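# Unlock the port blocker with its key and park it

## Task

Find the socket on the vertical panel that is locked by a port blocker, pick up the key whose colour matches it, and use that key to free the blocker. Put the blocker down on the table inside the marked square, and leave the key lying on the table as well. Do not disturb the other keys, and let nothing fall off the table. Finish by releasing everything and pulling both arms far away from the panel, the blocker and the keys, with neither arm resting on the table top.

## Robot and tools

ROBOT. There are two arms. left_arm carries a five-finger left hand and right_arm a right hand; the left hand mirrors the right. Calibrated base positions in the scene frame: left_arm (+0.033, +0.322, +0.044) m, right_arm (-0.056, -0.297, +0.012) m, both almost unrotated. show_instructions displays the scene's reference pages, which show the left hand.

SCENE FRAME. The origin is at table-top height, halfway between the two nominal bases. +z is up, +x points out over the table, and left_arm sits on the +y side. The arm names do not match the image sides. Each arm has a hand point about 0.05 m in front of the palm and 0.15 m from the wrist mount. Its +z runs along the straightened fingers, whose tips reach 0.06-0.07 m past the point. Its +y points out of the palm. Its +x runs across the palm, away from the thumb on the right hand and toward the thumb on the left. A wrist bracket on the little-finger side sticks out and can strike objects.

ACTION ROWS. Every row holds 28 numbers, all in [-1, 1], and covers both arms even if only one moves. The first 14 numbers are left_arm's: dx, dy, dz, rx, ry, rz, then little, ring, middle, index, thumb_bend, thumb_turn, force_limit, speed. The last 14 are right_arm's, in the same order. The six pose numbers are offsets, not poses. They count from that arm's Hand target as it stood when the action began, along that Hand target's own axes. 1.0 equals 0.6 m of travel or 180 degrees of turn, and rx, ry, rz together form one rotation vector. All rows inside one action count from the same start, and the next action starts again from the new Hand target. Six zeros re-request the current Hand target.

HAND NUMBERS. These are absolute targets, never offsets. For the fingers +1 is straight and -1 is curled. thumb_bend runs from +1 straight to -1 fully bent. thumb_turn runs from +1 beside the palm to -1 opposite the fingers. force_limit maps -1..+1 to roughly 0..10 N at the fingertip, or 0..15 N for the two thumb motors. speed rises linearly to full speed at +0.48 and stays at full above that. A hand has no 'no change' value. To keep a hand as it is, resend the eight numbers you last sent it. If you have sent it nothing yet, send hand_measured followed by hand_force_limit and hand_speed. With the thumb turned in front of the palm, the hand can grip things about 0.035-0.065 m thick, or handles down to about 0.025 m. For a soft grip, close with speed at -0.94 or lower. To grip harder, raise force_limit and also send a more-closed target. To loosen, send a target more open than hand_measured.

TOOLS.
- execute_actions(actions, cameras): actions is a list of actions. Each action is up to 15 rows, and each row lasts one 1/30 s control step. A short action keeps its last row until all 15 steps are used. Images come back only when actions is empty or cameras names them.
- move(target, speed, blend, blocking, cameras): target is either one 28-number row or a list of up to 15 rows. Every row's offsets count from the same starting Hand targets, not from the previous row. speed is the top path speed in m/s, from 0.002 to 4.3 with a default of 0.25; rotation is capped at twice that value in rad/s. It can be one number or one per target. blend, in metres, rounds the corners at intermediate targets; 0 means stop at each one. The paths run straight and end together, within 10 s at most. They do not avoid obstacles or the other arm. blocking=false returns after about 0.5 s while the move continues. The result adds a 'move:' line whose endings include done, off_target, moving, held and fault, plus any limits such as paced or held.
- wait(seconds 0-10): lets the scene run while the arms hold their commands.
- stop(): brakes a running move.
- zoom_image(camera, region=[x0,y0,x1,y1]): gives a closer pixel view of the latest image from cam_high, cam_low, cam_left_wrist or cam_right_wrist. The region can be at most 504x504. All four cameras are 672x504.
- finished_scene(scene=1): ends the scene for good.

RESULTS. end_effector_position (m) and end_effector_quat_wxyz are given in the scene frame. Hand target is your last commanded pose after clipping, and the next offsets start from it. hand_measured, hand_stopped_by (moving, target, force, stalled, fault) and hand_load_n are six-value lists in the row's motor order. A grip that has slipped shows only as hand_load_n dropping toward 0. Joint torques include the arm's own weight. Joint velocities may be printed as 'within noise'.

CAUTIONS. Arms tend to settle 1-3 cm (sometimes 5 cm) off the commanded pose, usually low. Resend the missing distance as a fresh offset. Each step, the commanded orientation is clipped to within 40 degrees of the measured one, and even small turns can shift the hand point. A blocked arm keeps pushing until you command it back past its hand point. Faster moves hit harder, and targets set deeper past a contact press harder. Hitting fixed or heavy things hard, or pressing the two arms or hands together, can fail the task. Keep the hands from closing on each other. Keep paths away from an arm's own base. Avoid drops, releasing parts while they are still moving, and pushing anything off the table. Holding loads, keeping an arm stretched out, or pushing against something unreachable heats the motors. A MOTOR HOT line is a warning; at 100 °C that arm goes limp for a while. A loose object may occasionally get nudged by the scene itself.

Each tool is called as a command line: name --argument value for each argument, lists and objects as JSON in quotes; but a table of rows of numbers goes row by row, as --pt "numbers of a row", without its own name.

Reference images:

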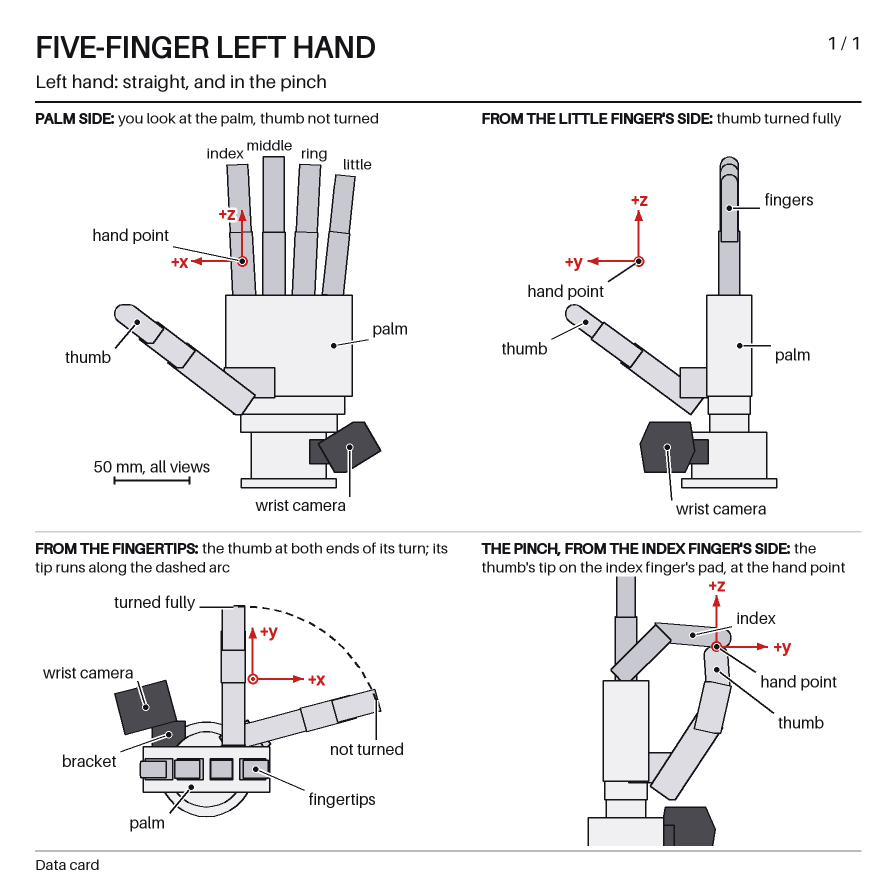

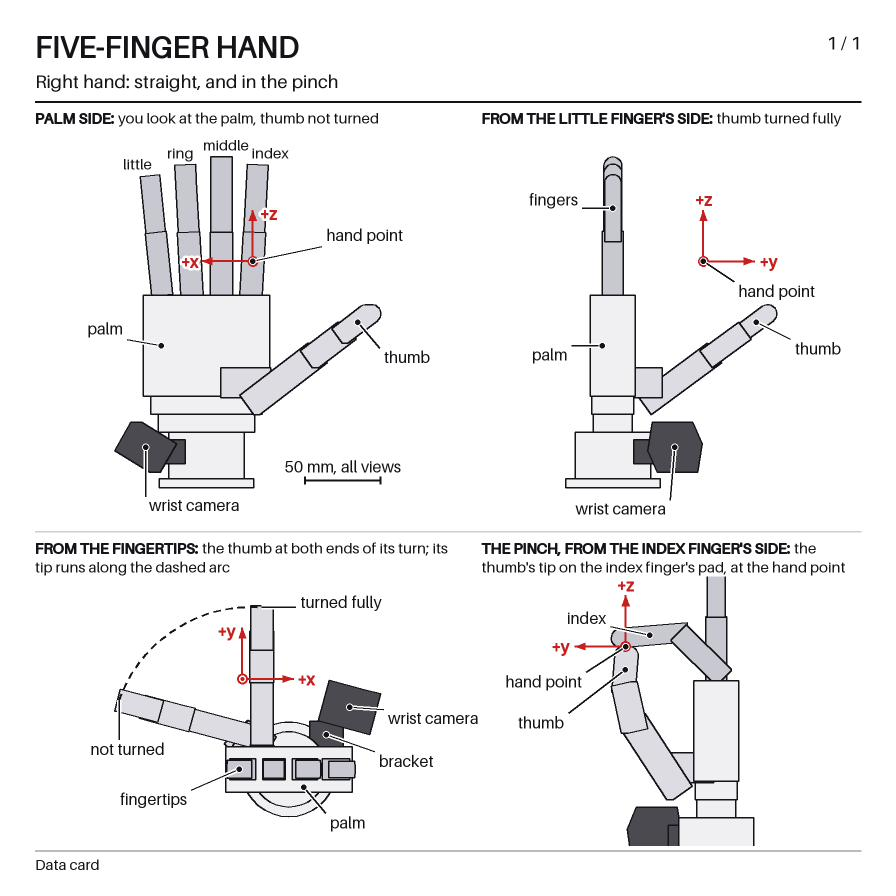

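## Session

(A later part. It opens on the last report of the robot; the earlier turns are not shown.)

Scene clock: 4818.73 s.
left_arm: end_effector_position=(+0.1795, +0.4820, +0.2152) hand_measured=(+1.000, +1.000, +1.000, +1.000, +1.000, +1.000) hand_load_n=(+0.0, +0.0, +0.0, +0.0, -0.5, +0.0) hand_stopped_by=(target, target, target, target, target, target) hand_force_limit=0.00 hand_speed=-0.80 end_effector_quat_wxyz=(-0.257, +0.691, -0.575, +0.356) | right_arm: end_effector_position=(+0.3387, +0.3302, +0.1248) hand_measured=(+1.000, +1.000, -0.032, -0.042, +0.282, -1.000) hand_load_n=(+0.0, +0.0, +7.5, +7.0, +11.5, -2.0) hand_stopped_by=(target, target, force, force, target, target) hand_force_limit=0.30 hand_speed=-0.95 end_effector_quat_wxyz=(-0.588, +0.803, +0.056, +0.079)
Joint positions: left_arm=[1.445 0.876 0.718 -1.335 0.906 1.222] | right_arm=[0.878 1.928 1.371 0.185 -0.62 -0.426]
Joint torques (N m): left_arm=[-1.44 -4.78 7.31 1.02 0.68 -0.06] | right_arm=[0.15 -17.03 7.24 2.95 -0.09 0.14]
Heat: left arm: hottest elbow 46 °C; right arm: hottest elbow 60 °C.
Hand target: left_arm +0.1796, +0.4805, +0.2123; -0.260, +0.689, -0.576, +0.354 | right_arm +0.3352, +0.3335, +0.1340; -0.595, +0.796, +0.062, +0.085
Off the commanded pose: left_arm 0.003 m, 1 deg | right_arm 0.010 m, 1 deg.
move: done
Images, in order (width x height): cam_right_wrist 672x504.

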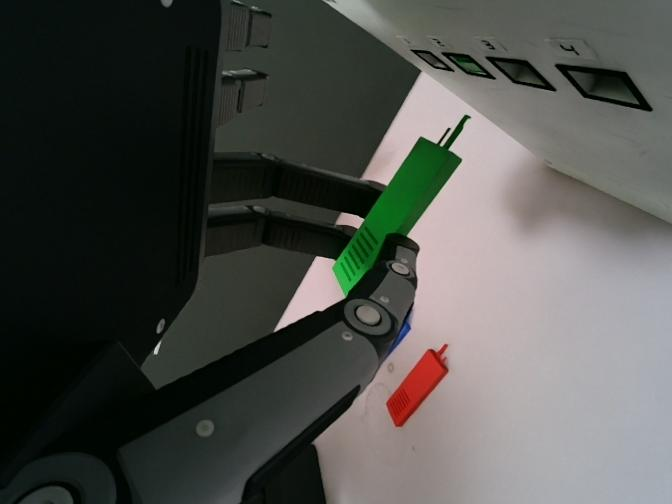

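move --target '[0,0,0,0,0,0,1,1,1,1,1,1,0.0,-0.8,-0.0162,-0.0785,0.0077,-0.0406,0.1821,0.0535,1,1,-0.4,-0.4,0.28,-1,0.3,-0.95]' --speed 0.15 --cameras '["cam_right_wrist","cam_high","cam_left_wrist"]'

Scene clock: 4872.70 s.
left_arm: end_effector_position=(+0.1795, +0.4820, +0.2152) hand_measured=(+1.000, +1.000, +1.000, +1.000, +1.000, +1.000) hand_load_n=(+0.0, +0.0, +0.0, +0.0, +0.0, +0.0) hand_stopped_by=(target, target, target, target, target, target) hand_force_limit=0.00 hand_speed=-0.80 end_effector_quat_wxyz=(-0.257, +0.691, -0.575, +0.356) | right_arm: end_effector_position=(+0.3193, +0.3489, +0.1651) hand_measured=(+1.000, +1.000, -0.032, -0.042, +0.282, -1.000) hand_load_n=(+0.0, +0.0, +7.5, +7.0, +11.5, -2.0) hand_stopped_by=(target, target, force, force, target, target) hand_force_limit=0.30 hand_speed=-0.95 end_effector_quat_wxyz=(-0.538, +0.782, -0.174, +0.264)
Joint positions: left_arm=[1.445 0.876 0.718 -1.335 0.906 1.222] | right_arm=[1.086 1.807 1.286 0.231 0.159 -0.19]
Joint torques (N m): left_arm=[-1.55 -4.72 7.28 1.01 0.68 -0.06] | right_arm=[-0.03 -15.97 8.47 1.88 0.19 0.31]
Heat: left arm: hottest elbow 46 °C; right arm: hottest elbow 55 °C.
Hand target: left_arm +0.1796, +0.4805, +0.2123; -0.260, +0.689, -0.576, +0.354 | right_arm +0.3163, +0.3514, +0.1748; -0.543, +0.778, -0.179, +0.260
Off the commanded pose: left_arm 0.003 m, 1 deg | right_arm 0.010 m, 1 deg.
move: done
Images, in order (width x height): cam_high 672x504, cam_left_wrist 672x504, cam_right_wrist 672x504.

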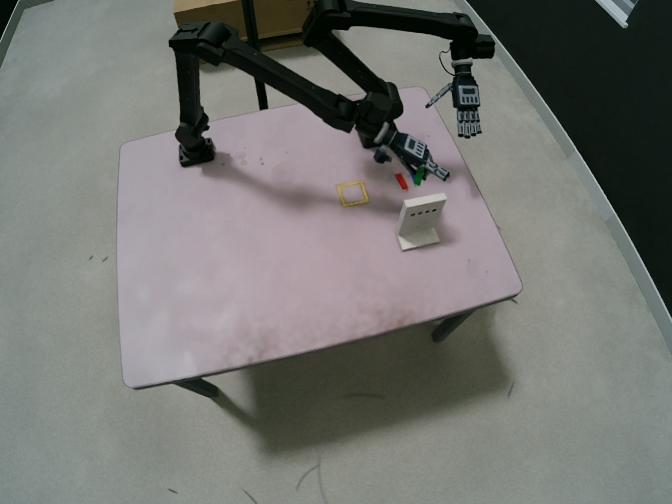

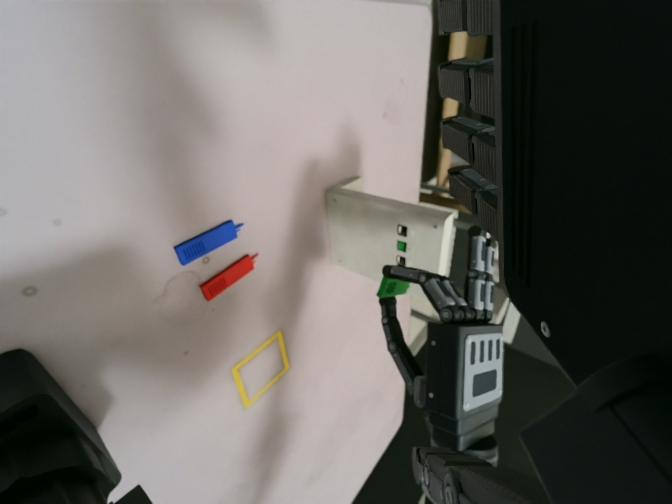

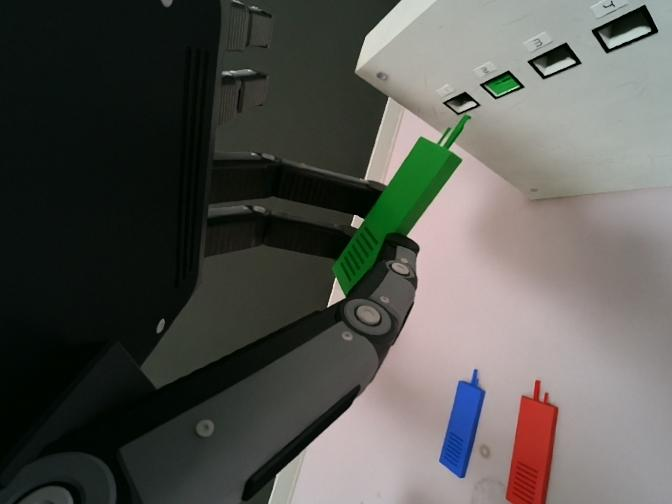

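Excellent view. Zoom in on the blocker face and key prongs.

zoom_image --camera "cam_right_wrist" --region '[476, 60, 530, 105]'

zoom_image --camera "cam_right_wrist" --region '[430, 105, 480, 155]'

zoom_image --camera "cam_right_wrist" --region '[455, 360, 575, 480]'

zoom_image --camera "cam_left_wrist" --region '[392, 236, 412, 256]'

Scaled by 9.333 from the camera's 672x504 image, which has a finer 960x720 frame.

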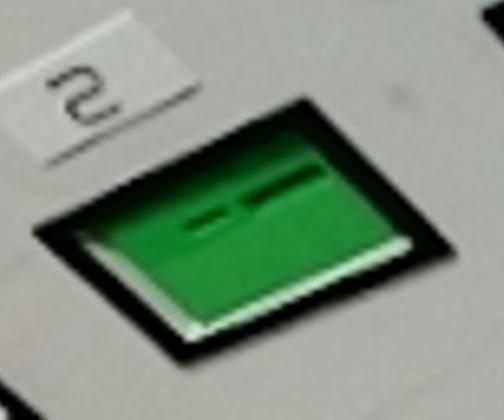

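Scaled by 10.080 from the camera's 672x504 image, which has a finer 960x720 frame.

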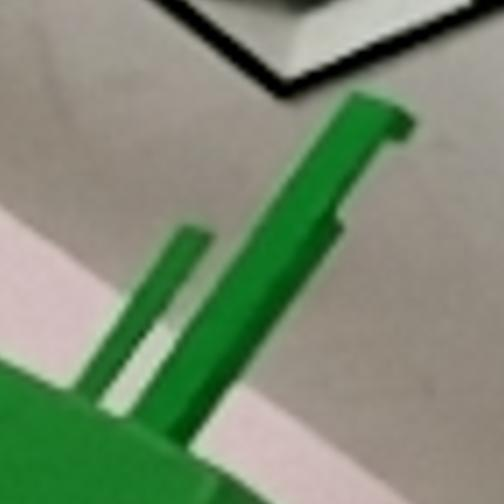

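Scaled by 4.200 from the camera's 672x504 image, which has a finer 960x720 frame.

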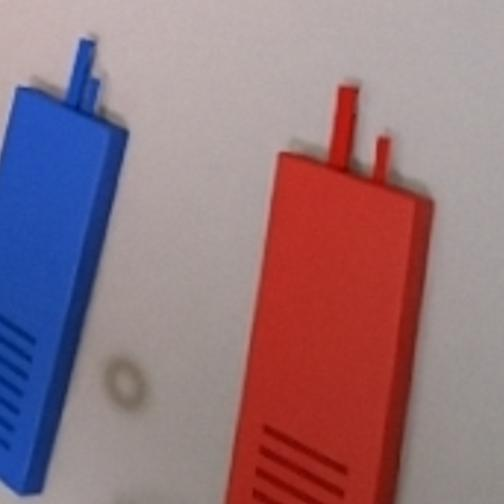

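Scaled by 25.200 from the camera's 672x504 image, which has a finer 960x720 frame.

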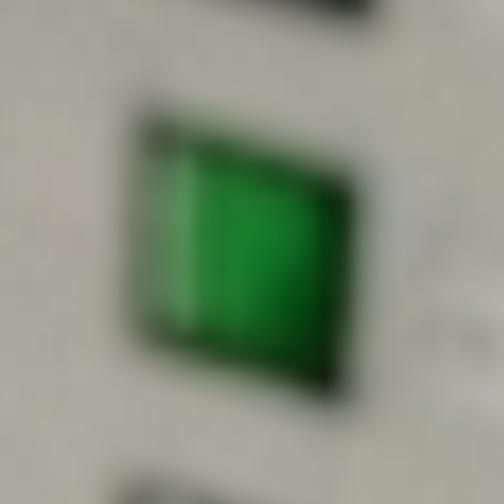

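move --pt "0 0 0 0 0 0 1 1 1 1 1 1 0.0 -0.8 0.0191 0.0541 0.0123 0.0409 -0.1824 -0.0535 1 1 -0.4 -0.4 0.28 -1 0.3 -0.95" --pt "0 0 0 0 0 0 1 1 1 1 1 1 0.0 -0.8 0.0667 0.0545 0.0477 0.0409 -0.1824 -0.0535 1 1 -0.4 -0.4 0.28 -1 0.3 -0.95" --speed '[0.12,0.06]' --cameras '["cam_right_wrist"]'

zoom_image --camera "cam_right_wrist" --region '[430, 80, 490, 140]'

Scene clock: 4960.67 s.
left_arm: end_effector_position=(+0.1795, +0.4820, +0.2152) hand_measured=(+1.000, +1.000, +1.000, +1.000, +1.000, +1.000) hand_load_n=(+0.0, +0.0, +0.0, +0.0, +0.0, -0.5) hand_stopped_by=(target, target, target, target, target, target) hand_force_limit=0.00 hand_speed=-0.80 end_effector_quat_wxyz=(-0.257, +0.691, -0.575, +0.356) | right_arm: end_effector_position=(+0.3510, +0.3288, +0.1342) hand_measured=(+1.000, +1.000, -0.032, -0.042, +0.282, -1.000) hand_load_n=(-0.5, +0.0, +7.5, +6.5, +11.5, -2.0) hand_stopped_by=(target, target, force, force, target, target) hand_force_limit=0.30 hand_speed=-0.95 end_effector_quat_wxyz=(-0.591, +0.802, +0.054, +0.072)
Joint positions: left_arm=[1.445 0.876 0.718 -1.335 0.906 1.222] | right_arm=[0.858 1.935 1.408 0.153 -0.647 -0.421]
Joint torques (N m): left_arm=[-1.55 -4.78 7.31 1.01 0.69 -0.06] | right_arm=[-0.85 -15.09 11.55 1.65 -0.24 -0.04]
Heat: left arm: hottest elbow 46 °C; right arm: hottest elbow 55 °C.
Hand target: left_arm +0.1796, +0.4805, +0.2123; -0.260, +0.689, -0.576, +0.354 | right_arm +0.3656, +0.3391, +0.1445; -0.596, +0.796, +0.063, +0.084
Off the commanded pose: left_arm 0.003 m, 1 deg | right_arm 0.021 m, 2 deg.
move: off_target (right_arm)
Images, in order (width x height): cam_right_wrist 672x504.

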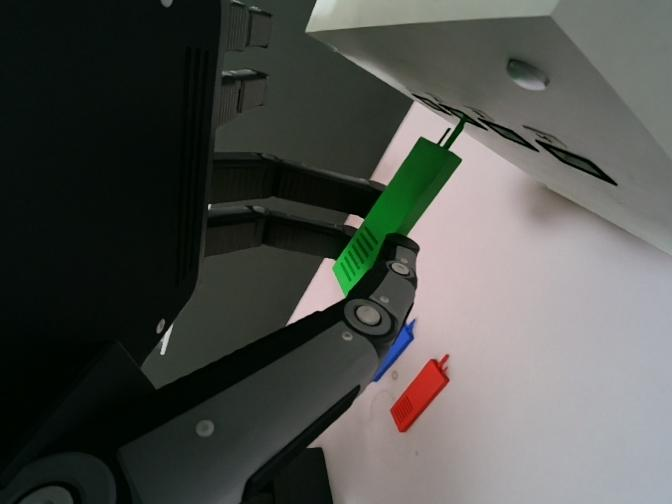

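Scaled by 8.400 from the camera's 672x504 image, which has a finer 960x720 frame.

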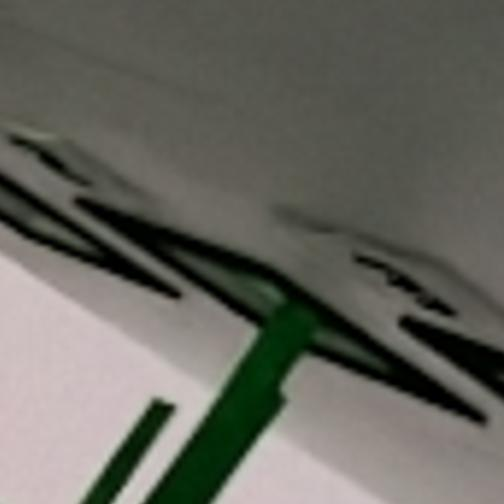

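move --target '[0,0,0,0,0,0,1,1,1,1,1,1,0.0,-0.8,0.0065,0.0018,-0.0012,0,0,0,1,1,-0.4,-0.4,0.28,-1,0.3,-0.95]' --speed 0.03

move --target '[0,0,0,0,0,0,1,1,1,1,1,1,0.0,-0.8,0.0052,0.0016,-0.0013,0,0,0,1,1,-0.4,-0.4,0.28,-1,0.3,-0.95]' --speed 0.03 --cameras '["cam_right_wrist"]'

zoom_image --camera "cam_right_wrist" --region '[425, 95, 485, 155]'

Scene clock: 4968.27 s.
left_arm: end_effector_position=(+0.1795, +0.4820, +0.2152) hand_measured=(+1.000, +1.000, +1.000, +1.000, +1.000, +1.000) hand_load_n=(+0.0, +0.0, +0.0, +0.0, +0.0, -0.5) hand_stopped_by=(target, target, target, target, target, target) hand_force_limit=0.00 hand_speed=-0.80 end_effector_quat_wxyz=(-0.257, +0.691, -0.575, +0.356) | right_arm: end_effector_position=(+0.3540, +0.3292, +0.1348) hand_measured=(+1.000, +1.000, -0.032, -0.042, +0.282, -1.000) hand_load_n=(+0.0, +0.0, +7.5, +6.5, +11.5, -2.0) hand_stopped_by=(target, target, force, force, target, target) hand_force_limit=0.30 hand_speed=-0.95 end_effector_quat_wxyz=(-0.591, +0.801, +0.055, +0.073)
Joint positions: left_arm=[1.445 0.876 0.718 -1.335 0.906 1.222] | right_arm=[0.855 1.939 1.416 0.149 -0.651 -0.425]
Joint torques (N m): left_arm=[-1.55 -4.66 7.27 0.99 0.68 -0.07] | right_arm=[-1.14 -15.09 11.55 1.7 -0.32 -0.04]
Heat: left arm: hottest elbow 46 °C; right arm: hottest elbow 57 °C.
Hand target: left_arm +0.1796, +0.4805, +0.2123; -0.260, +0.689, -0.576, +0.354 | right_arm +0.3697, +0.3380, +0.1446; -0.596, +0.796, +0.063, +0.085
Off the commanded pose: left_arm 0.003 m, 1 deg | right_arm 0.020 m, 2 deg.
move: off_target (right_arm)

Scene clock: 4969.07 s.
left_arm: end_effector_position=(+0.1795, +0.4820, +0.2152) hand_measured=(+1.000, +1.000, +1.000, +1.000, +1.000, +1.000) hand_load_n=(+0.0, +0.0, +0.0, +0.0, +0.0, -0.5) hand_stopped_by=(target, target, target, target, target, target) hand_force_limit=0.00 hand_speed=-0.80 end_effector_quat_wxyz=(-0.257, +0.691, -0.575, +0.356) | right_arm: end_effector_position=(+0.3570, +0.3283, +0.1346) hand_measured=(+1.000, +1.000, -0.032, -0.042, +0.282, -1.000) hand_load_n=(+0.0, +0.0, +7.5, +7.0, +11.5, -2.0) hand_stopped_by=(target, target, force, force, target, target) hand_force_limit=0.30 hand_speed=-0.95 end_effector_quat_wxyz=(-0.591, +0.801, +0.055, +0.073)
Joint positions: left_arm=[1.445 0.876 0.718 -1.335 0.906 1.222] | right_arm=[0.851 1.942 1.421 0.145 -0.655 -0.427]
Joint torques (N m): left_arm=[-1.38 -4.72 7.27 0.95 0.68 -0.06] | right_arm=[-1.14 -15.27 11.43 1.63 -0.33 -0.03]
Heat: left arm: hottest elbow 46 °C; right arm: hottest elbow 57 °C.
Hand target: left_arm +0.1796, +0.4805, +0.2123; -0.260, +0.689, -0.576, +0.354 | right_arm +0.3729, +0.3370, +0.1447; -0.596, +0.796, +0.063, +0.085
Off the commanded pose: left_arm 0.003 m, 1 deg | right_arm 0.021 m, 2 deg.
move: off_target (right_arm)
Images, in order (width x height): cam_right_wrist 672x504.

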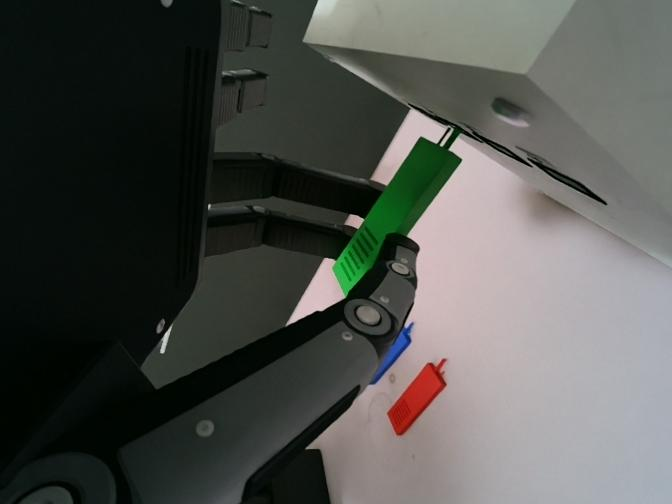

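Scaled by 8.400 from the camera's 672x504 image, which has a finer 960x720 frame.

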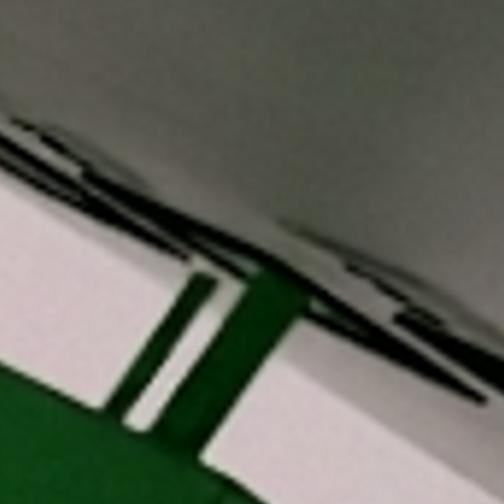

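move --target '[0,0,0,0,0,0,1,1,1,1,1,1,0.0,-0.8,0.00489,0.00132,-0.00082,0,0,0,1,1,-0.4,-0.4,0.28,-1,0.3,-0.95]' --speed 0.02 --cameras '["cam_right_wrist","cam_left_wrist"]'

Scene clock: 4992.87 s.
left_arm: end_effector_position=(+0.1795, +0.4820, +0.2152) hand_measured=(+1.000, +1.000, +1.000, +1.000, +1.000, +1.000) hand_load_n=(+0.0, +0.0, +0.0, +0.0, +0.0, -0.5) hand_stopped_by=(target, target, target, target, target, target) hand_force_limit=0.00 hand_speed=-0.80 end_effector_quat_wxyz=(-0.257, +0.691, -0.575, +0.356) | right_arm: end_effector_position=(+0.3583, +0.3280, +0.1342) hand_measured=(+1.000, +1.000, -0.032, -0.042, +0.282, -1.000) hand_load_n=(+0.0, +0.0, +7.5, +7.0, +11.5, -2.0) hand_stopped_by=(target, target, force, force, target, target) hand_force_limit=0.30 hand_speed=-0.95 end_effector_quat_wxyz=(-0.591, +0.802, +0.056, +0.071)
Joint positions: left_arm=[1.445 0.876 0.718 -1.335 0.906 1.222] | right_arm=[0.848 1.945 1.426 0.141 -0.661 -0.428]
Joint torques (N m): left_arm=[-1.44 -4.72 7.3 0.99 0.68 -0.07] | right_arm=[-1.26 -15.21 11.69 1.73 -0.27 -0.04]
Heat: left arm: hottest elbow 46 °C; right arm: hottest elbow 57 °C.
Hand target: left_arm +0.1796, +0.4805, +0.2123; -0.260, +0.689, -0.576, +0.354 | right_arm +0.3759, +0.3363, +0.1444; -0.596, +0.796, +0.063, +0.085
Off the commanded pose: left_arm 0.003 m, 1 deg | right_arm 0.022 m, 2 deg.
move: off_target (right_arm)
Images, in order (width x height): cam_left_wrist 672x504, cam_right_wrist 672x504.

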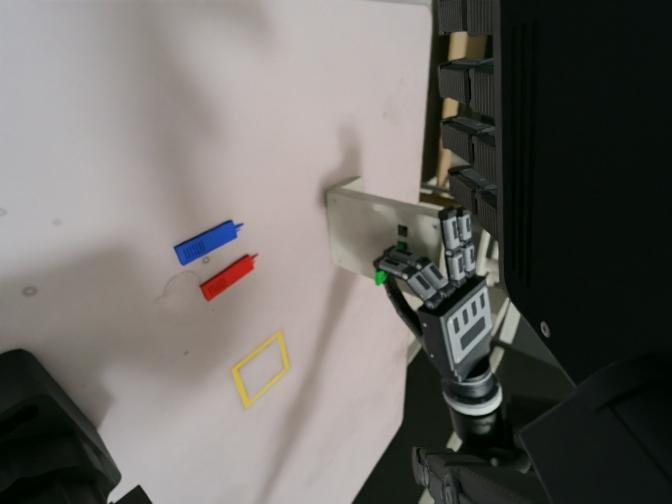

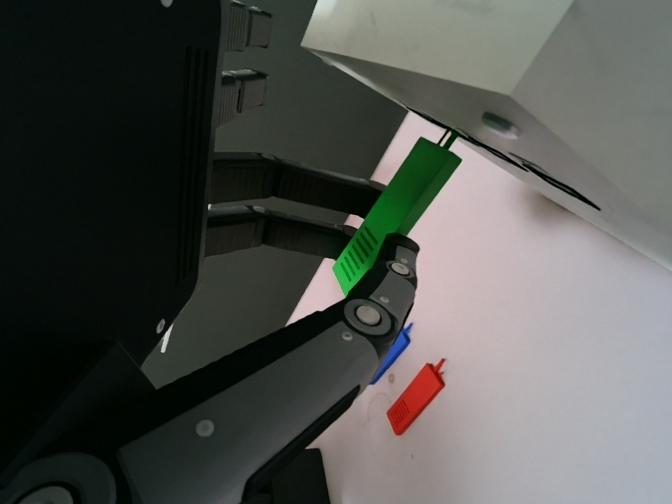

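zoom_image --camera "cam_right_wrist" --region '[425, 95, 485, 155]'

Scaled by 8.400 from the camera's 672x504 image, which has a finer 960x720 frame.

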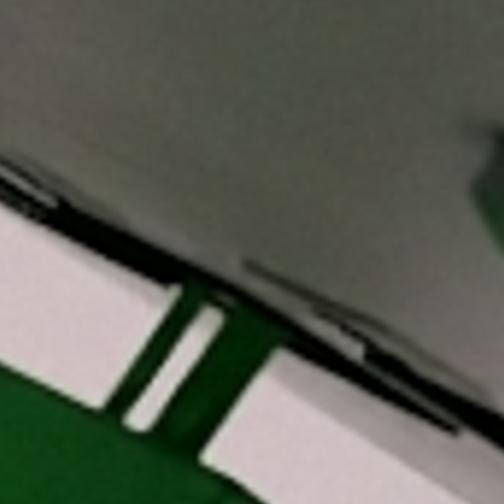

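move --target '[0,0,0,0,0,0,1,1,1,1,1,1,0.0,-0.8,0.00489,0.00120,-0.00042,0,0,0,1,1,-0.4,-0.4,0.28,-1,0.3,-0.95]' --speed 0.02

move --target '[0,0,0,0,0,0,1,1,1,1,1,1,0.0,-0.8,0,-0.00047,0.0016,0,0,0,1,1,-0.4,-0.4,0.28,-1,0.3,-0.95]' --speed 0.02

Scene clock: 5000.63 s.
left_arm: end_effector_position=(+0.1795, +0.4820, +0.2152) hand_measured=(+1.000, +1.000, +1.000, +1.000, +1.000, +1.000) hand_load_n=(+0.0, +0.0, -0.5, +0.0, +0.0, -0.5) hand_stopped_by=(target, target, target, target, target, target) hand_force_limit=0.00 hand_speed=-0.80 end_effector_quat_wxyz=(-0.257, +0.691, -0.575, +0.356) | right_arm: end_effector_position=(+0.3585, +0.3281, +0.1346) hand_measured=(+1.000, +1.000, -0.032, -0.042, +0.282, -1.000) hand_load_n=(+0.0, +0.0, +7.0, +7.5, +11.5, -1.0) hand_stopped_by=(target, target, force, force, target, target) hand_force_limit=0.30 hand_speed=-0.95 end_effector_quat_wxyz=(-0.591, +0.802, +0.056, +0.069)
Joint positions: left_arm=[1.445 0.876 0.718 -1.335 0.906 1.222] | right_arm=[0.847 1.947 1.43 0.136 -0.666 -0.429]
Joint torques (N m): left_arm=[-1.55 -4.72 7.3 0.98 0.69 -0.07] | right_arm=[-1.55 -15.03 11.73 1.85 -0.19 -0.06]
Heat: left arm: hottest elbow 46 °C; right arm: hottest elbow 58 °C.
Hand target: left_arm +0.1796, +0.4805, +0.2123; -0.260, +0.689, -0.576, +0.354 | right_arm +0.3789, +0.3359, +0.1446; -0.596, +0.796, +0.063, +0.085
Off the commanded pose: left_arm 0.003 m, 1 deg | right_arm 0.024 m, 2 deg.
move: off_target (right_arm)

Scene clock: 5001.40 s.
left_arm: end_effector_position=(+0.1795, +0.4820, +0.2152) hand_measured=(+1.000, +1.000, +1.000, +1.000, +1.000, +1.000) hand_load_n=(+0.0, +0.0, +0.0, +0.0, +0.0, -0.5) hand_stopped_by=(target, target, target, target, target, target) hand_force_limit=0.00 hand_speed=-0.80 end_effector_quat_wxyz=(-0.257, +0.691, -0.575, +0.356) | right_arm: end_effector_position=(+0.3588, +0.3284, +0.1345) hand_measured=(+1.000, +1.000, -0.032, -0.042, +0.282, -1.000) hand_load_n=(+0.0, +0.0, +6.5, +7.5, +11.0, -1.0) hand_stopped_by=(target, target, force, force, target, target) hand_force_limit=0.30 hand_speed=-0.95 end_effector_quat_wxyz=(-0.591, +0.802, +0.056, +0.069)
Joint positions: left_arm=[1.445 0.876 0.718 -1.335 0.906 1.222] | right_arm=[0.847 1.948 1.432 0.136 -0.666 -0.429]
Joint torques (N m): left_arm=[-1.49 -4.66 7.3 0.98 0.69 -0.06] | right_arm=[-1.38 -15.15 11.74 1.76 -0.14 -0.05]
Heat: left arm: hottest elbow 46 °C; right arm: hottest elbow 58 °C.
Hand target: left_arm +0.1796, +0.4805, +0.2123; -0.260, +0.689, -0.576, +0.354 | right_arm +0.3789, +0.3369, +0.1445; -0.596, +0.796, +0.063, +0.085
Off the commanded pose: left_arm 0.003 m, 1 deg | right_arm 0.024 m, 2 deg.
move: off_target (right_arm)

move --target '[0,0,0,0,0,0,1,1,1,1,1,1,0.0,-0.8,0.0001,0.0005,-0.001,0.0109,0.0022,0.0007,1,1,-0.4,-0.4,0.28,-1,0.3,-0.95]' --speed 0.02 --cameras '["cam_right_wrist"]'

zoom_image --camera "cam_right_wrist" --region '[435, 115, 465, 145]'

Scene clock: 5026.97 s.
left_arm: end_effector_position=(+0.1795, +0.4820, +0.2152) hand_measured=(+1.000, +1.000, +1.000, +1.000, +1.000, +1.000) hand_load_n=(+0.0, +0.0, +0.0, +0.0, +0.0, +0.0) hand_stopped_by=(target, target, target, target, target, target) hand_force_limit=0.00 hand_speed=-0.80 end_effector_quat_wxyz=(-0.257, +0.691, -0.575, +0.356) | right_arm: end_effector_position=(+0.3600, +0.3293, +0.1355) hand_measured=(+1.000, +1.000, -0.032, -0.042, +0.282, -1.000) hand_load_n=(+0.0, +0.0, +5.0, +9.0, +12.0, +0.5) hand_stopped_by=(target, target, force, force, target, target) hand_force_limit=0.30 hand_speed=-0.95 end_effector_quat_wxyz=(-0.598, +0.797, +0.058, +0.066)
Joint positions: left_arm=[1.445 0.876 0.718 -1.335 0.906 1.222] | right_arm=[0.843 1.953 1.432 0.157 -0.681 -0.419]
Joint torques (N m): left_arm=[-1.44 -4.78 7.32 0.99 0.69 -0.07] | right_arm=[-1.49 -15.44 10.13 3.59 -0.05 0.11]
Heat: left arm: hottest elbow 46 °C; right arm: hottest elbow 61 °C.
Hand target: left_arm +0.1796, +0.4805, +0.2123; -0.260, +0.689, -0.576, +0.354 | right_arm +0.3790, +0.3362, +0.1445; -0.610, +0.786, +0.061, +0.086
Off the commanded pose: left_arm 0.003 m, 1 deg | right_arm 0.022 m, 3 deg.
move: off_target (right_arm)
Images, in order (width x height): cam_right_wrist 672x504.

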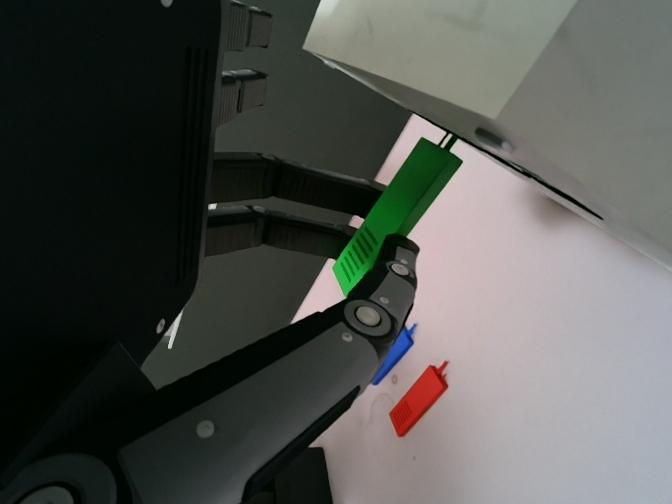

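Scaled by 16.800 from the camera's 672x504 image, which has a finer 960x720 frame.

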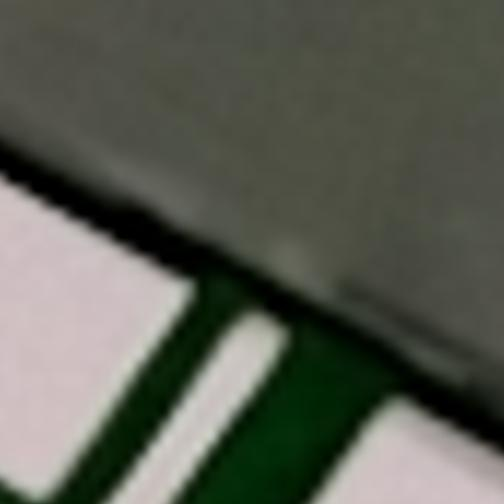

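zoom_image --camera "cam_right_wrist" --region '[425, 95, 485, 155]'

Scaled by 8.400 from the camera's 672x504 image, which has a finer 960x720 frame.

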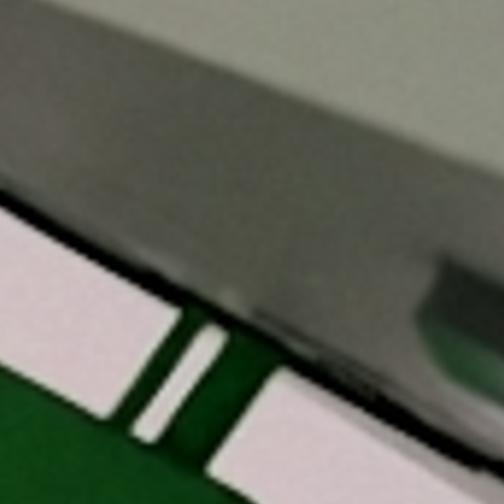

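move --target '[0,0,0,0,0,0,1,1,1,1,1,1,0.0,-0.8,0.00326,0.0009,-0.0006,0,0,0,1,1,-0.4,-0.4,0.28,-1,0.3,-0.95]' --speed 0.02 --cameras '["cam_right_wrist"]'

zoom_image --camera "cam_right_wrist" --region '[425, 95, 485, 155]'

Scene clock: 5055.17 s.
left_arm: end_effector_position=(+0.1795, +0.4820, +0.2152) hand_measured=(+1.000, +1.000, +1.000, +1.000, +1.000, +1.000) hand_load_n=(+0.0, +0.0, +0.0, +0.0, +0.0, -0.5) hand_stopped_by=(target, target, target, target, target, target) hand_force_limit=0.00 hand_speed=-0.80 end_effector_quat_wxyz=(-0.257, +0.691, -0.575, +0.356) | right_arm: end_effector_position=(+0.3598, +0.3290, +0.1354) hand_measured=(+1.000, +1.000, -0.032, -0.042, +0.282, -1.000) hand_load_n=(+0.0, +0.0, +5.5, +8.5, +11.5, +0.0) hand_stopped_by=(target, target, force, force, target, target) hand_force_limit=0.30 hand_speed=-0.95 end_effector_quat_wxyz=(-0.598, +0.797, +0.058, +0.065)
Joint positions: left_arm=[1.445 0.876 0.718 -1.335 0.906 1.222] | right_arm=[0.842 1.954 1.432 0.157 -0.684 -0.418]
Joint torques (N m): left_arm=[-1.44 -4.78 7.34 0.96 0.68 -0.06] | right_arm=[-1.67 -15.33 10.36 3.45 -0.03 0.1]
Heat: left arm: hottest elbow 46 °C; right arm: hottest elbow 61 °C.
Hand target: left_arm +0.1796, +0.4805, +0.2123; -0.260, +0.689, -0.576, +0.354 | right_arm +0.3809, +0.3358, +0.1445; -0.610, +0.786, +0.061, +0.085
Off the commanded pose: left_arm 0.003 m, 1 deg | right_arm 0.024 m, 3 deg.
move: off_target (right_arm)
Images, in order (width x height): cam_right_wrist 672x504.

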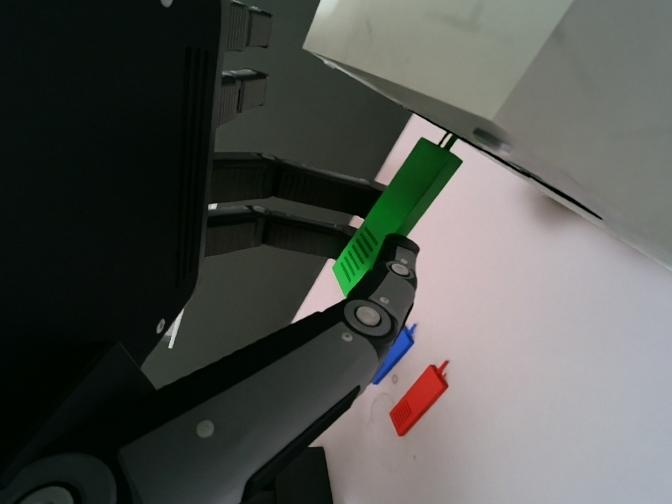

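Scaled by 8.400 from the camera's 672x504 image, which has a finer 960x720 frame.

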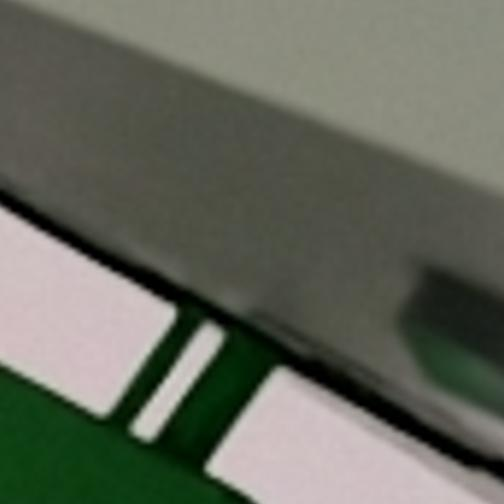

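move --target '[0,0,0,0,0,0,1,1,1,1,1,1,0.0,-0.8,0,-0.00094,0.0032,0,0,0,1,1,-0.4,-0.4,0.28,-1,0.3,-0.95]' --speed 0.02

move --target '[0,0,0,0,0,0,1,1,1,1,1,1,0.0,-0.8,0,-0.00094,0.0032,0,0,0,1,1,-0.4,-0.4,0.28,-1,0.3,-0.95]' --speed 0.02

move --target '[0,0,0,0,0,0,1,1,1,1,1,1,0.0,-0.8,0,-0.00094,0.0032,0,0,0,1,1,-0.4,-0.4,0.28,-1,0.3,-0.95]' --speed 0.02

Scene clock: 5179.57 s.
left_arm: end_effector_position=(+0.1795, +0.4820, +0.2152) hand_measured=(+1.000, +1.000, +1.000, +1.000, +1.000, +1.000) hand_load_n=(+0.0, +0.0, +0.0, +0.0, +0.0, +0.0) hand_stopped_by=(target, target, target, target, target, target) hand_force_limit=0.00 hand_speed=-0.80 end_effector_quat_wxyz=(-0.257, +0.691, -0.575, +0.356) | right_arm: end_effector_position=(+0.3598, +0.3290, +0.1351) hand_measured=(+1.000, +1.000, -0.032, -0.042, +0.282, -1.000) hand_load_n=(+0.0, +0.0, +6.0, +8.5, +11.5, +0.5) hand_stopped_by=(target, target, force, force, target, target) hand_force_limit=0.30 hand_speed=-0.95 end_effector_quat_wxyz=(-0.598, +0.797, +0.058, +0.065)
Joint positions: left_arm=[1.445 0.876 0.718 -1.335 0.906 1.222] | right_arm=[0.842 1.954 1.432 0.157 -0.684 -0.418]
Joint torques (N m): left_arm=[-1.55 -4.78 7.3 0.99 0.68 -0.08] | right_arm=[-1.55 -15.09 10.71 3.41 0.06 0.11]
Heat: left arm: hottest elbow 46 °C; right arm: hottest elbow 61 °C.
Hand target: left_arm +0.1796, +0.4805, +0.2123; -0.260, +0.689, -0.576, +0.354 | right_arm +0.3809, +0.3378, +0.1445; -0.610, +0.786, +0.061, +0.085
Off the commanded pose: left_arm 0.003 m, 1 deg | right_arm 0.025 m, 3 deg.
move: off_target (right_arm)

Scene clock: 5180.27 s.
left_arm: end_effector_position=(+0.1795, +0.4820, +0.2152) hand_measured=(+1.000, +1.000, +1.000, +1.000, +1.000, +1.000) hand_load_n=(+0.0, +0.0, +0.0, +0.0, +0.0, -0.5) hand_stopped_by=(target, target, target, target, target, target) hand_force_limit=0.00 hand_speed=-0.80 end_effector_quat_wxyz=(-0.257, +0.691, -0.575, +0.356) | right_arm: end_effector_position=(+0.3598, +0.3290, +0.1348) hand_measured=(+1.000, +1.000, -0.032, -0.042, +0.282, -1.000) hand_load_n=(+0.0, +0.0, +5.5, +8.5, +11.5, +0.5) hand_stopped_by=(target, target, force, force, target, target) hand_force_limit=0.30 hand_speed=-0.95 end_effector_quat_wxyz=(-0.598, +0.797, +0.058, +0.065)
Joint positions: left_arm=[1.445 0.876 0.718 -1.335 0.906 1.222] | right_arm=[0.842 1.954 1.432 0.157 -0.684 -0.418]
Joint torques (N m): left_arm=[-1.49 -4.72 7.34 1.01 0.68 -0.07] | right_arm=[-1.32 -14.97 11.04 3.36 0.15 0.12]
Heat: left arm: hottest elbow 46 °C; right arm: hottest elbow 61 °C.
Hand target: left_arm +0.1796, +0.4805, +0.2123; -0.260, +0.689, -0.576, +0.354 | right_arm +0.3809, +0.3398, +0.1445; -0.610, +0.786, +0.061, +0.085
Off the commanded pose: left_arm 0.003 m, 1 deg | right_arm 0.026 m, 3 deg.
move: off_target (right_arm)

Scene clock: 5180.97 s.
left_arm: end_effector_position=(+0.1795, +0.4820, +0.2152) hand_measured=(+1.000, +1.000, +1.000, +1.000, +1.000, +1.000) hand_load_n=(+0.0, +0.0, +0.0, +0.0, +0.0, -0.5) hand_stopped_by=(target, target, target, target, target, target) hand_force_limit=0.00 hand_speed=-0.80 end_effector_quat_wxyz=(-0.257, +0.691, -0.575, +0.356) | right_arm: end_effector_position=(+0.3599, +0.3290, +0.1342) hand_measured=(+1.000, +1.000, -0.032, -0.042, +0.282, -1.000) hand_load_n=(-0.5, +0.0, +5.5, +8.5, +11.5, +0.5) hand_stopped_by=(target, target, force, force, target, target) hand_force_limit=0.30 hand_speed=-0.95 end_effector_quat_wxyz=(-0.597, +0.797, +0.058, +0.065)
Joint positions: left_arm=[1.445 0.876 0.718 -1.335 0.906 1.222] | right_arm=[0.842 1.955 1.432 0.157 -0.684 -0.418]
Joint torques (N m): left_arm=[-1.32 -4.66 7.31 0.98 0.68 -0.07] | right_arm=[-1.08 -14.8 11.38 3.3 0.22 0.13]
Heat: left arm: hottest elbow 46 °C; right arm: hottest elbow 61 °C.
Hand target: left_arm +0.1796, +0.4805, +0.2123; -0.260, +0.689, -0.576, +0.354 | right_arm +0.3809, +0.3418, +0.1447; -0.610, +0.786, +0.061, +0.086
Off the commanded pose: left_arm 0.003 m, 1 deg | right_arm 0.027 m, 3 deg.
move: off_target (right_arm)

move --target '[0,0,0,0,0,0,1,1,1,1,1,1,0.0,-0.8,0,-0.00094,0.0032,0,0,0,1,1,-0.4,-0.4,0.28,-1,0.3,-0.95]' --speed 0.02

move --target '[0,0,0,0,0,0,1,1,1,1,1,1,0.0,-0.8,0,-0.00094,0.0032,0,0,0,1,1,-0.4,-0.4,0.28,-1,0.3,-0.95]' --speed 0.02

move --target '[0,0,0,0,0,0,1,1,1,1,1,1,0.0,-0.8,0,-0.00094,0.0032,0,0,0,1,1,-0.4,-0.4,0.28,-1,0.3,-0.95]' --speed 0.02 --cameras '["cam_right_wrist"]'

Scene clock: 5189.40 s.
left_arm: end_effector_position=(+0.1795, +0.4820, +0.2152) hand_measured=(+1.000, +1.000, +1.000, +1.000, +1.000, +1.000) hand_load_n=(+0.0, +0.0, +0.0, -0.5, +0.0, +0.0) hand_stopped_by=(target, target, target, target, target, target) hand_force_limit=0.00 hand_speed=-0.80 end_effector_quat_wxyz=(-0.257, +0.691, -0.575, +0.356) | right_arm: end_effector_position=(+0.3599, +0.3290, +0.1340) hand_measured=(+1.000, +1.000, -0.032, -0.042, +0.282, -1.000) hand_load_n=(+0.0, +0.0, +6.0, +9.0, +11.5, +0.5) hand_stopped_by=(target, target, force, force, target, target) hand_force_limit=0.30 hand_speed=-0.95 end_effector_quat_wxyz=(-0.597, +0.797, +0.057, +0.065)
Joint positions: left_arm=[1.445 0.876 0.718 -1.335 0.906 1.222] | right_arm=[0.842 1.956 1.432 0.157 -0.684 -0.417]
Joint torques (N m): left_arm=[-1.49 -4.72 7.28 0.96 0.68 -0.06] | right_arm=[-0.97 -14.62 11.71 3.25 0.31 0.13]
Heat: left arm: hottest elbow 46 °C; right arm: hottest elbow 61 °C.
Hand target: left_arm +0.1796, +0.4805, +0.2123; -0.260, +0.689, -0.576, +0.354 | right_arm +0.3809, +0.3438, +0.1447; -0.610, +0.786, +0.061, +0.086
Off the commanded pose: left_arm 0.003 m, 1 deg | right_arm 0.028 m, 3 deg.
move: off_target (right_arm)

Scene clock: 5190.10 s.
left_arm: end_effector_position=(+0.1795, +0.4820, +0.2152) hand_measured=(+1.000, +1.000, +1.000, +1.000, +1.000, +1.000) hand_load_n=(+0.0, +0.0, +0.0, +0.0, +0.0, +0.0) hand_stopped_by=(target, target, target, target, target, target) hand_force_limit=0.00 hand_speed=-0.80 end_effector_quat_wxyz=(-0.257, +0.691, -0.575, +0.356) | right_arm: end_effector_position=(+0.3600, +0.3290, +0.1337) hand_measured=(+1.000, +1.000, -0.032, -0.042, +0.282, -1.000) hand_load_n=(+0.0, +0.0, +5.5, +9.0, +11.0, +0.0) hand_stopped_by=(target, target, force, force, target, target) hand_force_limit=0.30 hand_speed=-0.95 end_effector_quat_wxyz=(-0.597, +0.798, +0.056, +0.064)
Joint positions: left_arm=[1.445 0.876 0.718 -1.335 0.906 1.222] | right_arm=[0.842 1.956 1.432 0.157 -0.683 -0.416]
Joint torques (N m): left_arm=[-1.49 -4.84 7.31 0.96 0.68 -0.06] | right_arm=[-0.73 -14.39 12.05 3.21 0.36 0.14]
Heat: left arm: hottest elbow 46 °C; right arm: hottest elbow 61 °C.
Hand target: left_arm +0.1796, +0.4805, +0.2123; -0.260, +0.689, -0.576, +0.354 | right_arm +0.3809, +0.3458, +0.1448; -0.610, +0.786, +0.061, +0.086
Off the commanded pose: left_arm 0.003 m, 1 deg | right_arm 0.029 m, 3 deg.
move: off_target (right_arm)

Scene clock: 5190.87 s.
left_arm: end_effector_position=(+0.1795, +0.4820, +0.2152) hand_measured=(+1.000, +1.000, +1.000, +1.000, +1.000, +1.000) hand_load_n=(+0.0, +0.0, +0.0, +0.0, +0.0, -0.5) hand_stopped_by=(target, target, target, target, target, target) hand_force_limit=0.00 hand_speed=-0.80 end_effector_quat_wxyz=(-0.257, +0.691, -0.575, +0.356) | right_arm: end_effector_position=(+0.3606, +0.3297, +0.1338) hand_measured=(+1.000, +1.000, -0.032, -0.042, +0.282, -1.000) hand_load_n=(-0.5, +0.0, +5.0, +9.5, +11.5, +1.0) hand_stopped_by=(target, target, force, force, target, target) hand_force_limit=0.30 hand_speed=-0.95 end_effector_quat_wxyz=(-0.598, +0.797, +0.054, +0.064)
Joint positions: left_arm=[1.445 0.876 0.718 -1.335 0.906 1.222] | right_arm=[0.842 1.958 1.434 0.158 -0.681 -0.411]
Joint torques (N m): left_arm=[-1.44 -4.78 7.28 0.99 0.7 -0.07] | right_arm=[-0.56 -14.39 12.23 3.14 0.39 0.09]
Heat: left arm: hottest elbow 46 °C; right arm: hottest elbow 61 °C.
Hand target: left_arm +0.1796, +0.4805, +0.2123; -0.260, +0.689, -0.576, +0.354 | right_arm +0.3809, +0.3477, +0.1449; -0.610, +0.786, +0.061, +0.086
Off the commanded pose: left_arm 0.003 m, 1 deg | right_arm 0.029 m, 3 deg.
move: off_target (right_arm)
Images, in order (width x height): cam_right_wrist 672x504.

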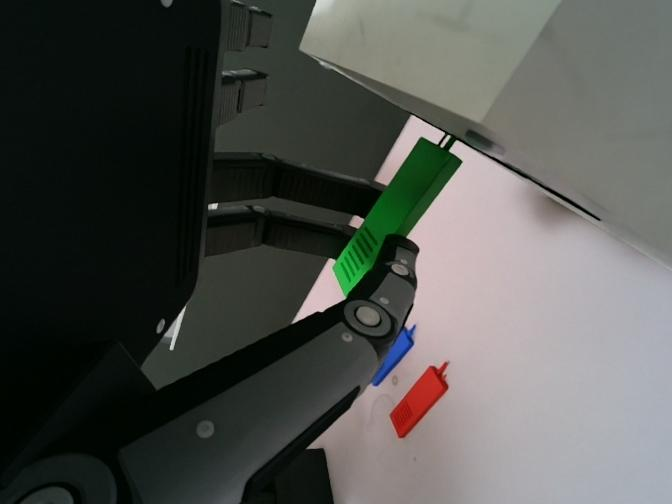

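zoom_image --camera "cam_right_wrist" --region '[425, 95, 485, 155]'

move --target '[0,0,0,0,0,0,1,1,1,1,1,1,0.0,-0.8,0,-0.00094,0.0032,0,0,0,1,1,-0.4,-0.4,0.28,-1,0.3,-0.95]' --speed 0.02

move --target '[0,0,0,0,0,0,1,1,1,1,1,1,0.0,-0.8,0,-0.00094,0.0032,0,0,0,1,1,-0.4,-0.4,0.28,-1,0.3,-0.95]' --speed 0.02

Scaled by 8.400 from the camera's 672x504 image, which has a finer 960x720 frame.

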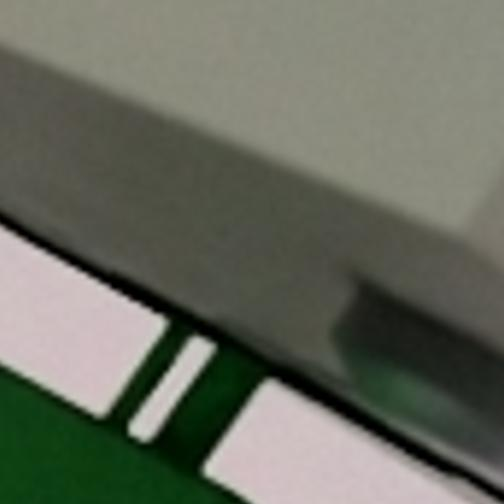

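Scene clock: 5197.40 s.
left_arm: end_effector_position=(+0.1795, +0.4820, +0.2152) hand_measured=(+1.000, +1.000, +1.000, +1.000, +1.000, +1.000) hand_load_n=(+0.0, +0.5, +0.0, +0.0, +0.0, +0.0) hand_stopped_by=(target, target, target, target, target, target) hand_force_limit=0.00 hand_speed=-0.80 end_effector_quat_wxyz=(-0.257, +0.691, -0.575, +0.356) | right_arm: end_effector_position=(+0.3609, +0.3302, +0.1341) hand_measured=(+1.000, +1.000, -0.032, -0.042, +0.282, -1.000) hand_load_n=(+0.0, +0.0, +4.5, +10.5, +11.5, +2.0) hand_stopped_by=(target, target, force, force, target, target) hand_force_limit=0.30 hand_speed=-0.95 end_effector_quat_wxyz=(-0.598, +0.797, +0.053, +0.063)
Joint positions: left_arm=[1.445 0.876 0.718 -1.335 0.906 1.222] | right_arm=[0.842 1.959 1.436 0.158 -0.681 -0.407]
Joint torques (N m): left_arm=[-1.38 -4.66 7.3 1.03 0.68 -0.07] | right_arm=[-0.38 -14.21 12.46 3.07 0.46 0.07]
Heat: left arm: hottest elbow 46 °C; right arm: hottest elbow 62 °C.
Hand target: left_arm +0.1796, +0.4805, +0.2123; -0.260, +0.689, -0.576, +0.354 | right_arm +0.3810, +0.3497, +0.1452; -0.610, +0.786, +0.061, +0.086
Off the commanded pose: left_arm 0.003 m, 1 deg | right_arm 0.030 m, 3 deg.
move: off_target (right_arm)

Scene clock: 5198.20 s.
left_arm: end_effector_position=(+0.1795, +0.4820, +0.2152) hand_measured=(+1.000, +1.000, +1.000, +1.000, +1.000, +1.000) hand_load_n=(+0.0, +0.0, +0.0, +0.0, +0.0, -0.5) hand_stopped_by=(target, target, target, target, target, target) hand_force_limit=0.00 hand_speed=-0.80 end_effector_quat_wxyz=(-0.257, +0.691, -0.575, +0.356) | right_arm: end_effector_position=(+0.3609, +0.3307, +0.1338) hand_measured=(+1.000, +1.000, -0.032, -0.042, +0.282, -1.000) hand_load_n=(+0.0, +0.5, +4.0, +11.5, +12.0, +3.0) hand_stopped_by=(target, target, force, force, target, target) hand_force_limit=0.30 hand_speed=-0.95 end_effector_quat_wxyz=(-0.598, +0.798, +0.051, +0.062)
Joint positions: left_arm=[1.445 0.876 0.718 -1.335 0.906 1.222] | right_arm=[0.842 1.96 1.438 0.158 -0.68 -0.403]
Joint torques (N m): left_arm=[-1.55 -4.66 7.3 0.95 0.68 -0.06] | right_arm=[-0.21 -14.21 12.71 3 0.5 0.01]
Heat: left arm: hottest elbow 46 °C; right arm: hottest elbow 62 °C.
Hand target: left_arm +0.1796, +0.4805, +0.2123; -0.260, +0.689, -0.576, +0.354 | right_arm +0.3810, +0.3517, +0.1453; -0.610, +0.786, +0.061, +0.086
Off the commanded pose: left_arm 0.003 m, 1 deg | right_arm 0.031 m, 4 deg.
move: off_target (right_arm)


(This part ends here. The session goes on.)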